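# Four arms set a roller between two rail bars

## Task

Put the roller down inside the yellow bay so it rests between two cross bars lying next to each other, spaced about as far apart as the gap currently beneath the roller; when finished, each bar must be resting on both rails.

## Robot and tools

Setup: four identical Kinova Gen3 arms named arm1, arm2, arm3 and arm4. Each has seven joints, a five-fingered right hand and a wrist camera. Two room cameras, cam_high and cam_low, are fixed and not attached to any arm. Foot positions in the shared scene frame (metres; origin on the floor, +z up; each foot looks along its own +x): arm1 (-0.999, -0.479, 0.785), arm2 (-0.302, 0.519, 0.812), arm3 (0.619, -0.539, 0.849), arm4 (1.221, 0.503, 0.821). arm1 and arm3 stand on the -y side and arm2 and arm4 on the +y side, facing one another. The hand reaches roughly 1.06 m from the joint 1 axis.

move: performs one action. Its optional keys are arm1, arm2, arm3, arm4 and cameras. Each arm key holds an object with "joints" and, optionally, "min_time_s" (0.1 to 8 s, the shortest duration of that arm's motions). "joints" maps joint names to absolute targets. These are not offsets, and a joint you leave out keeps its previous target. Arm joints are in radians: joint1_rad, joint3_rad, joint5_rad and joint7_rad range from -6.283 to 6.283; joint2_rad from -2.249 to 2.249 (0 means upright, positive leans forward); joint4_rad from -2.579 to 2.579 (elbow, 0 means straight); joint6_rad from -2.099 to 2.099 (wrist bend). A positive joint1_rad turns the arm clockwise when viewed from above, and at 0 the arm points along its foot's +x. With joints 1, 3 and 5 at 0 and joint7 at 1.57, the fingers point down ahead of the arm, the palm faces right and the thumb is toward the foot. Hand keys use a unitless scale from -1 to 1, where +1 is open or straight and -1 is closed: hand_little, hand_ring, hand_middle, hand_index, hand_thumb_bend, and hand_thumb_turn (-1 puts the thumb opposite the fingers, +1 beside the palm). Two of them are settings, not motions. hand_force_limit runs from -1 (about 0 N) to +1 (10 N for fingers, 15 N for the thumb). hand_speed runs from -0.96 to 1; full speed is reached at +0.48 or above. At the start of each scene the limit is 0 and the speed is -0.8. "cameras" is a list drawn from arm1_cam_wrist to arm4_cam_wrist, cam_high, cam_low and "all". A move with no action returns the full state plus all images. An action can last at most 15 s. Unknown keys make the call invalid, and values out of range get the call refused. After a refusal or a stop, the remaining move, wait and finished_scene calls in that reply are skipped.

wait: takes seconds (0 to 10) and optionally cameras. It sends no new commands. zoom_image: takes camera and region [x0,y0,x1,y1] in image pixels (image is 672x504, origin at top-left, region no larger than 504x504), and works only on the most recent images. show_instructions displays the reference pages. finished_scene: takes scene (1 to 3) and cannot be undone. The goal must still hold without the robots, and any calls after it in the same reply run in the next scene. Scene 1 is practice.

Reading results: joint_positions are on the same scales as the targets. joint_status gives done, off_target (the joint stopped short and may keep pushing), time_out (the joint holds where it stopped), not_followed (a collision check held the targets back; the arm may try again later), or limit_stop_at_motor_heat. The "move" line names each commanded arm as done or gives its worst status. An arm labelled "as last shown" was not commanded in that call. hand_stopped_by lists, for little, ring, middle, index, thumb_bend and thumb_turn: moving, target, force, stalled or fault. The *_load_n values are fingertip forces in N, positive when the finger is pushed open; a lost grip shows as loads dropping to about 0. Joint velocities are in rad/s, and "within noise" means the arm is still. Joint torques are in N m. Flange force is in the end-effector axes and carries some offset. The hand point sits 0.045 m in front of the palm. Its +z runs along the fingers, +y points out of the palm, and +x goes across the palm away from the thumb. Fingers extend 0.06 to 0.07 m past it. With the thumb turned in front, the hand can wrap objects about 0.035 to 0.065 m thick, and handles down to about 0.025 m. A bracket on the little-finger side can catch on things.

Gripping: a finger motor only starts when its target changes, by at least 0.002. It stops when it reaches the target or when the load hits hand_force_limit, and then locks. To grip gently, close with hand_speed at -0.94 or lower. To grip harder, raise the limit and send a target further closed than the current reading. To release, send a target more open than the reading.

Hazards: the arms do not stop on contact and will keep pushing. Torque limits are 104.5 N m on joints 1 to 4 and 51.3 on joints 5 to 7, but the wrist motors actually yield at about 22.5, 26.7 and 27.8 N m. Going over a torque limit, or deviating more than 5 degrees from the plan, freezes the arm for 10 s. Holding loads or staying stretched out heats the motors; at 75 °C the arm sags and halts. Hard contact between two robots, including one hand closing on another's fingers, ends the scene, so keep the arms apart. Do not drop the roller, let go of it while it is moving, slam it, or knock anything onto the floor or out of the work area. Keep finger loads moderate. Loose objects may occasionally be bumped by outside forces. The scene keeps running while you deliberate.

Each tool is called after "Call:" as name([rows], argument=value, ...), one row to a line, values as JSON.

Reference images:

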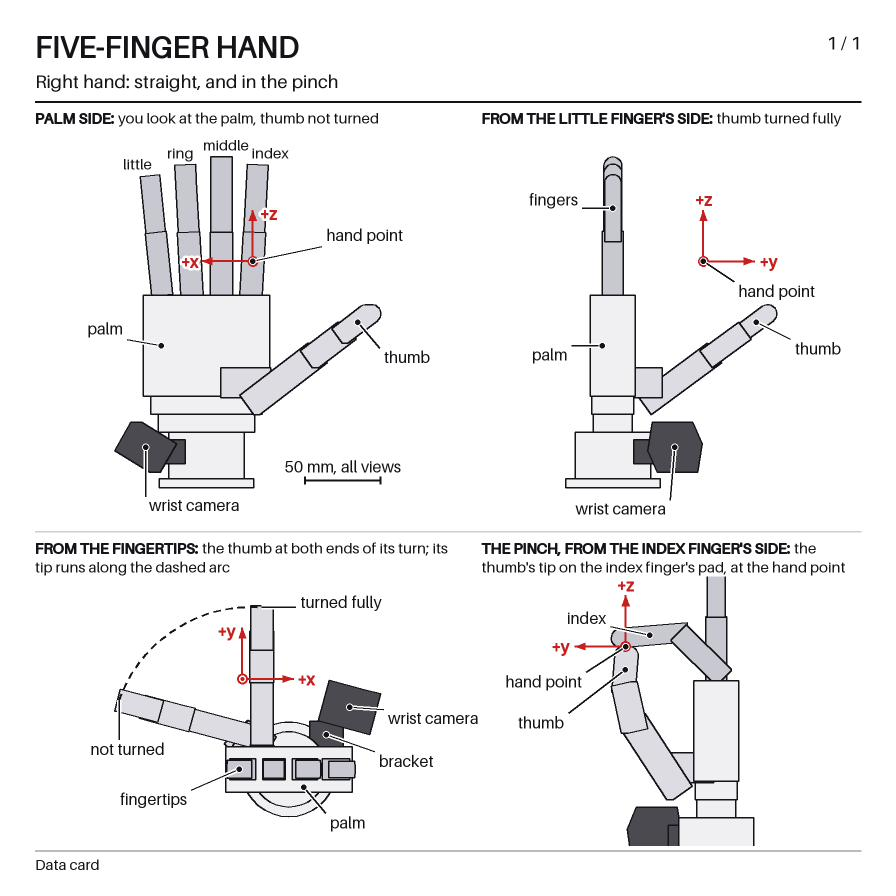

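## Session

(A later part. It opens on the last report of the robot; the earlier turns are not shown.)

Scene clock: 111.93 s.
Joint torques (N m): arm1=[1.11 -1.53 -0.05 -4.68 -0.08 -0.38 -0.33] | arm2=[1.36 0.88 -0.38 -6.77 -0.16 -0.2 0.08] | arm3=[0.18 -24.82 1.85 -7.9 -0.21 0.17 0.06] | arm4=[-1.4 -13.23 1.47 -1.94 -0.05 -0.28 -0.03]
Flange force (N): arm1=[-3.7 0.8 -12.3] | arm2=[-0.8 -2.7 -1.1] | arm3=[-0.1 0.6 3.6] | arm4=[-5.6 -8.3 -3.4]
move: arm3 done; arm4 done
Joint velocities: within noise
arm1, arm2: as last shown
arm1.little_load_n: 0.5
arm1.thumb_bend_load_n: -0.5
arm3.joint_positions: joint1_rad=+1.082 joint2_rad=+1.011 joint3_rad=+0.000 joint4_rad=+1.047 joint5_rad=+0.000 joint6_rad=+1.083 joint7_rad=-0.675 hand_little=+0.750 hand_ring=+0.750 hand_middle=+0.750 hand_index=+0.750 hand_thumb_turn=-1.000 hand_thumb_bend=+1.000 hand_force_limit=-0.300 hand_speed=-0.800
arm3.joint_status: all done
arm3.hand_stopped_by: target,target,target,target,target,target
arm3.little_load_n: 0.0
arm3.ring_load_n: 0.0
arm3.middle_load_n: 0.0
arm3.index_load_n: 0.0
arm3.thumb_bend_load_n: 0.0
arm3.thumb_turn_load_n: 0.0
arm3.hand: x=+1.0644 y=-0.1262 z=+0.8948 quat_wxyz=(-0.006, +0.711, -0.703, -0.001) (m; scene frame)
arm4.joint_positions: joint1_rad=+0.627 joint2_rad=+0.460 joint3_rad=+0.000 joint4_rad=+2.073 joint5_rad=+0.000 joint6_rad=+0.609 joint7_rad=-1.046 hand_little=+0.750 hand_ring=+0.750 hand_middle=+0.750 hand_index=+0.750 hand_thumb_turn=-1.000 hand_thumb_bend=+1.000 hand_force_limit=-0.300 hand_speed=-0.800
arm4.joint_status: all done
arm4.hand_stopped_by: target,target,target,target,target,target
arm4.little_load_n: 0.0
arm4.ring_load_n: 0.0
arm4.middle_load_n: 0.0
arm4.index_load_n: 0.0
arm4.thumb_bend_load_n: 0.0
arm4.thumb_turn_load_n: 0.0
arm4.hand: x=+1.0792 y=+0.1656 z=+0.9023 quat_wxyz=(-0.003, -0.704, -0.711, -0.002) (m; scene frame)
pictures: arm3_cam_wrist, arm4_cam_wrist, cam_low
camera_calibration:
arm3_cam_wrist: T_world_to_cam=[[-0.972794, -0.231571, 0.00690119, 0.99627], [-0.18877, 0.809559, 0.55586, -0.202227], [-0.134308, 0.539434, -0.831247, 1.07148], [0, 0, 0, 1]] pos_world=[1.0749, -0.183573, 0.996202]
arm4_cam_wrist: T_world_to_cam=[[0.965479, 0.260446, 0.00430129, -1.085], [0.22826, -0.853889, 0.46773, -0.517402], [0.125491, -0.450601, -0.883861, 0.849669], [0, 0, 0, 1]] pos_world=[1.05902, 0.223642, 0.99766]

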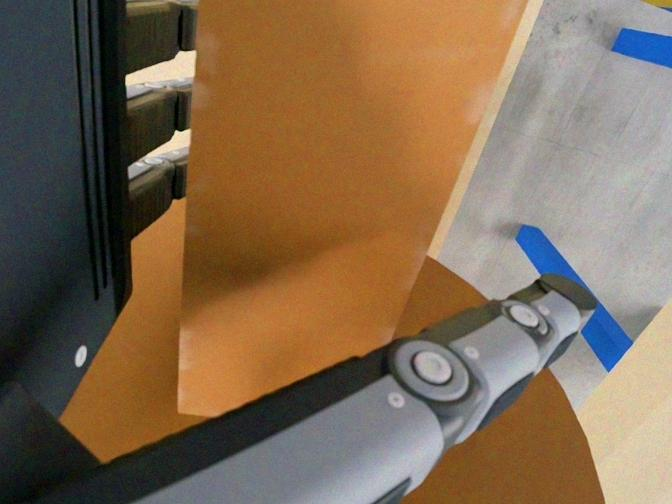

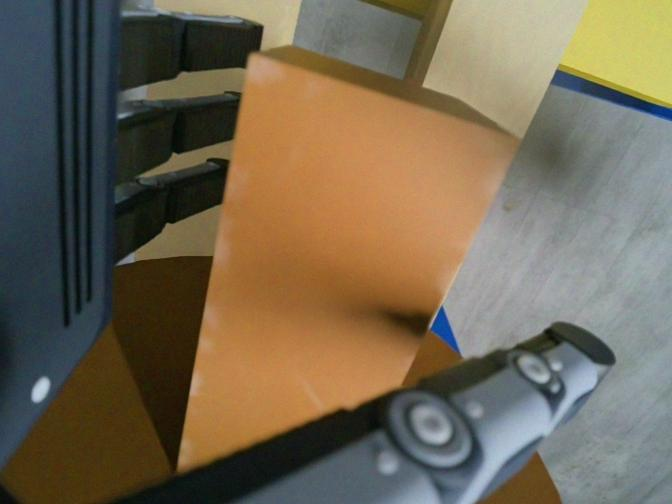

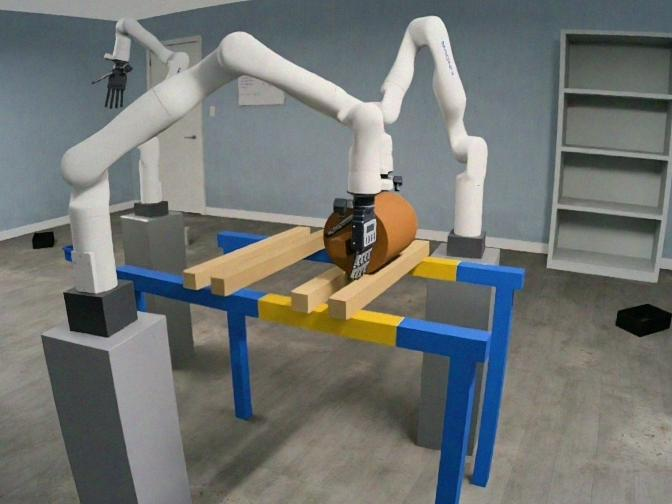

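Call:
move(arm3={"joints":{"joint1_rad":1.0892,"joint2_rad":1.0127,"joint4_rad":1.0086,"joint6_rad":1.1203,"joint7_rad":-0.6681},"min_time_s":1.5}, arm4={"joints":{"joint1_rad":0.6435,"joint2_rad":0.4483,"joint4_rad":2.0518,"joint6_rad":0.6415,"joint7_rad":-1.0301},"min_time_s":1.5})

Call:
move(arm3={"joints":{"joint2_rad":0.9029,"joint4_rad":0.8426,"joint6_rad":1.3961},"min_time_s":2.5}, arm4={"joints":{"joint2_rad":0.2415,"joint4_rad":1.8678,"joint6_rad":1.0323},"min_time_s":2.5}, cameras=["arm3_cam_wrist","arm4_cam_wrist","cam_low","cam_high"])

Call:
zoom_image(camera="cam_low", region=[280, 140, 460, 330])

Call:
zoom_image(camera="cam_high", region=[240, 190, 350, 290])

Scene clock: 114.43 s.
Joint torques (N m): arm1=[1.07 -1.48 0.08 -4.64 -0.07 -0.44 -0.29] | arm2=[1.35 0.9 -0.39 -6.86 -0.15 -0.15 0.13] | arm3=[0.19 -24.96 1.87 -8.1 -0.22 0.14 0.1] | arm4=[-1.41 -13.21 1.49 -2.16 -0.02 -0.3 -0.02]
Flange force (N): arm1=[-3.3 1.2 -12.5] | arm2=[-0.6 -2.6 -0.5] | arm3=[0.0 0.9 3.5] | arm4=[-5.5 -8.2 -3.7]
move: arm3 done; arm4 done
Joint velocities: within noise
arm1, arm2: as last shown
arm1.little_load_n: 0.0
arm3.joint_positions: joint1_rad=+1.089 joint2_rad=+1.013 joint3_rad=+0.000 joint4_rad=+1.009 joint5_rad=+0.000 joint6_rad=+1.120 joint7_rad=-0.668 hand_little=+0.750 hand_ring=+0.750 hand_middle=+0.750 hand_index=+0.750 hand_thumb_turn=-1.000 hand_thumb_bend=+1.000 hand_force_limit=-0.300 hand_speed=-0.800
arm3.joint_status: all done
arm3.hand_stopped_by: target,target,target,target,target,target
arm3.little_load_n: 0.0
arm3.ring_load_n: 0.0
arm3.middle_load_n: 0.0
arm3.index_load_n: 0.5
arm3.thumb_bend_load_n: 0.0
arm3.thumb_turn_load_n: 0.0
arm3.hand: x=+1.0713 y=-0.1263 z=+0.9049 quat_wxyz=(-0.006, +0.711, -0.703, -0.001) (m; scene frame)
arm4.joint_positions: joint1_rad=+0.643 joint2_rad=+0.448 joint3_rad=+0.000 joint4_rad=+2.052 joint5_rad=+0.000 joint6_rad=+0.641 joint7_rad=-1.030 hand_little=+0.750 hand_ring=+0.750 hand_middle=+0.750 hand_index=+0.750 hand_thumb_turn=-1.000 hand_thumb_bend=+1.000 hand_force_limit=-0.300 hand_speed=-0.800
arm4.joint_status: all done
arm4.hand_stopped_by: target,target,target,target,target,target
arm4.little_load_n: 0.0
arm4.ring_load_n: 0.0
arm4.middle_load_n: 0.0
arm4.index_load_n: 0.0
arm4.thumb_bend_load_n: 0.0
arm4.thumb_turn_load_n: 0.0
arm4.hand: x=+1.0722 y=+0.1656 z=+0.9102 quat_wxyz=(-0.003, -0.704, -0.711, -0.002) (m; scene frame)
pictures: none

Scene clock: 117.23 s.
Joint torques (N m): arm1=[1.11 -1.49 0.03 -4.61 -0.04 -0.42 -0.36] | arm2=[1.37 0.93 -0.42 -6.76 -0.13 -0.2 0.09] | arm3=[0.17 -24.43 1.83 -8.72 -0.24 0.15 0.06] | arm4=[-1.4 -11.58 1.4 -4.18 -0.04 -0.3 -0.03]
Flange force (N): arm1=[-3.6 0.9 -12.6] | arm2=[-0.7 -2.8 -1.1] | arm3=[-0.4 0.3 3.5] | arm4=[-5.9 -6.3 -6.3]
move: arm3 done; arm4 done
Joint velocities: within noise
arm1, arm2: as last shown
arm1.thumb_bend_load_n: 0.0
arm2.little_load_n: -0.5
arm2.thumb_bend_load_n: -0.5
arm3.joint_positions: joint1_rad=+1.089 joint2_rad=+0.903 joint3_rad=+0.000 joint4_rad=+0.843 joint5_rad=+0.000 joint6_rad=+1.396 joint7_rad=-0.668 hand_little=+0.750 hand_ring=+0.750 hand_middle=+0.750 hand_index=+0.750 hand_thumb_turn=-1.000 hand_thumb_bend=+1.000 hand_force_limit=-0.300 hand_speed=-0.800
arm3.joint_status: all done
arm3.hand_stopped_by: target,target,target,target,target,target
arm3.little_load_n: 0.0
arm3.ring_load_n: 0.0
arm3.middle_load_n: 0.0
arm3.index_load_n: 0.0
arm3.thumb_bend_load_n: 0.0
arm3.thumb_turn_load_n: 0.0
arm3.hand: x=+1.0705 y=-0.1276 z=+1.0248 quat_wxyz=(-0.006, +0.711, -0.703, -0.001) (m; scene frame)
arm4.joint_positions: joint1_rad=+0.643 joint2_rad=+0.241 joint3_rad=+0.000 joint4_rad=+1.868 joint5_rad=+0.000 joint6_rad=+1.032 joint7_rad=-1.030 hand_little=+0.750 hand_ring=+0.750 hand_middle=+0.750 hand_index=+0.750 hand_thumb_turn=-1.000 hand_thumb_bend=+1.000 hand_force_limit=-0.300 hand_speed=-0.800
arm4.joint_status: all done
arm4.hand_stopped_by: target,target,target,target,target,target
arm4.little_load_n: 0.0
arm4.ring_load_n: 0.0
arm4.middle_load_n: 0.0
arm4.index_load_n: 0.0
arm4.thumb_bend_load_n: 0.0
arm4.thumb_turn_load_n: 0.0
arm4.hand: x=+1.0713 y=+0.1657 z=+1.0302 quat_wxyz=(-0.003, -0.704, -0.711, -0.002) (m; scene frame)
pictures: arm3_cam_wrist, arm4_cam_wrist, cam_high, cam_low
camera_calibration:
arm3_cam_wrist: T_world_to_cam=[[-0.972794, -0.231571, 0.00690119, 1.00108], [-0.18877, 0.809559, 0.55586, -0.272185], [-0.134308, 0.539434, -0.831247, 1.18113], [0, 0, 0, 1]] pos_world=[1.0811, -0.184973, 1.1262]
arm4_cam_wrist: T_world_to_cam=[[0.965497, 0.260376, 0.00436933, -1.07803], [0.228184, -0.853974, 0.467612, -0.575104], [0.125486, -0.450481, -0.883923, 0.963799], [0, 0, 0, 1]] pos_world=[1.05112, 0.223742, 1.12556]

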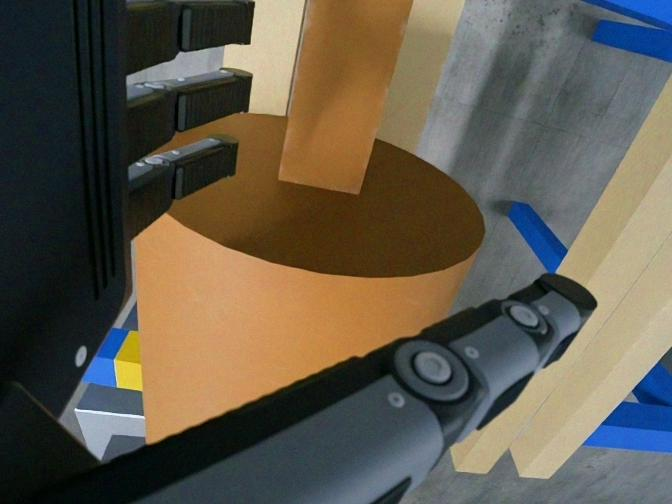

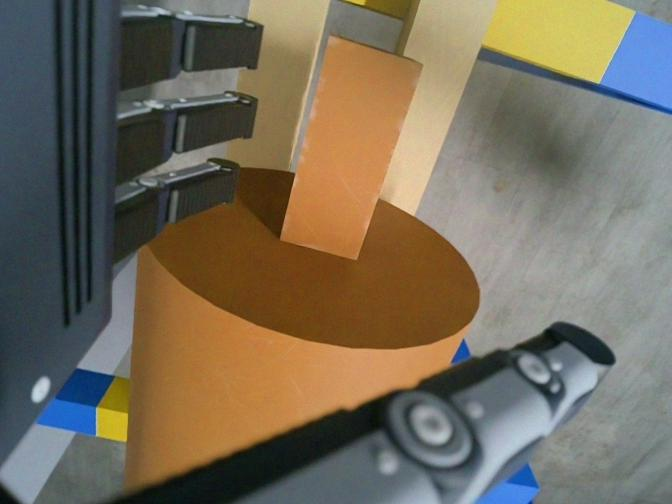

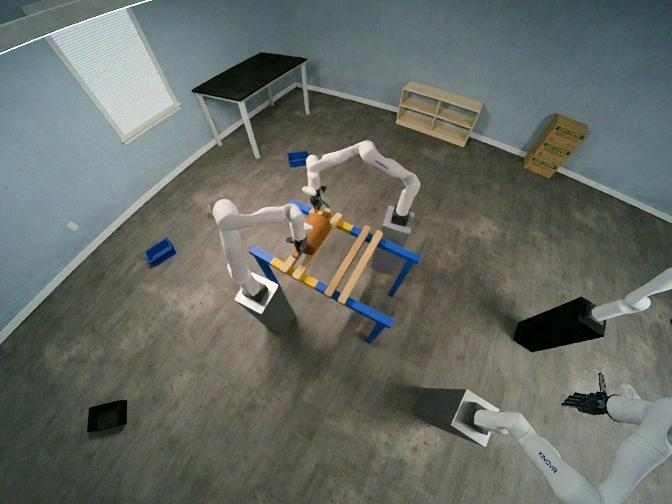

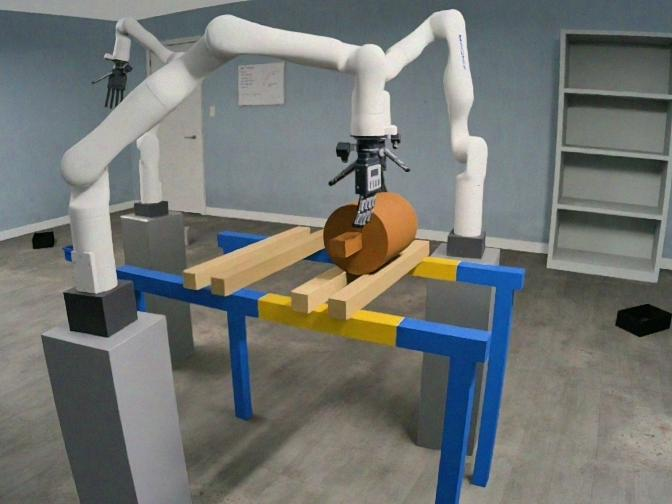

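Scaled by 2.653 from the camera's 672x504 image, which has a finer 960x720 frame.

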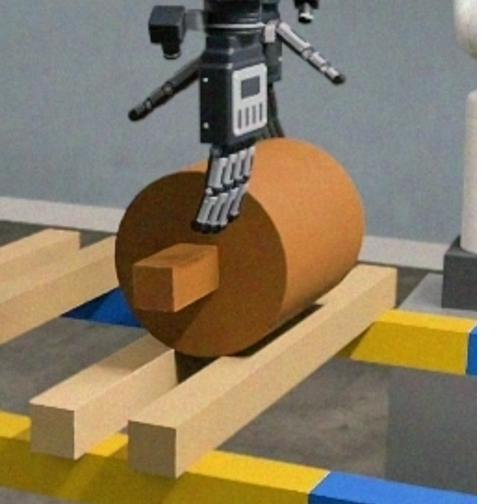

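Scaled by 4.582 from the camera's 672x504 image, which has a finer 960x720 frame.

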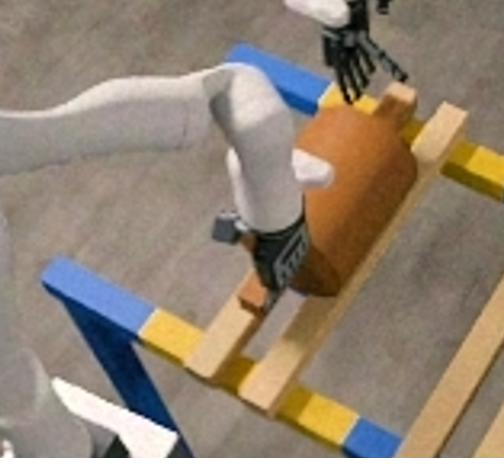

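Call:
finished_scene(scene=1)

The scene is finished: the task was done.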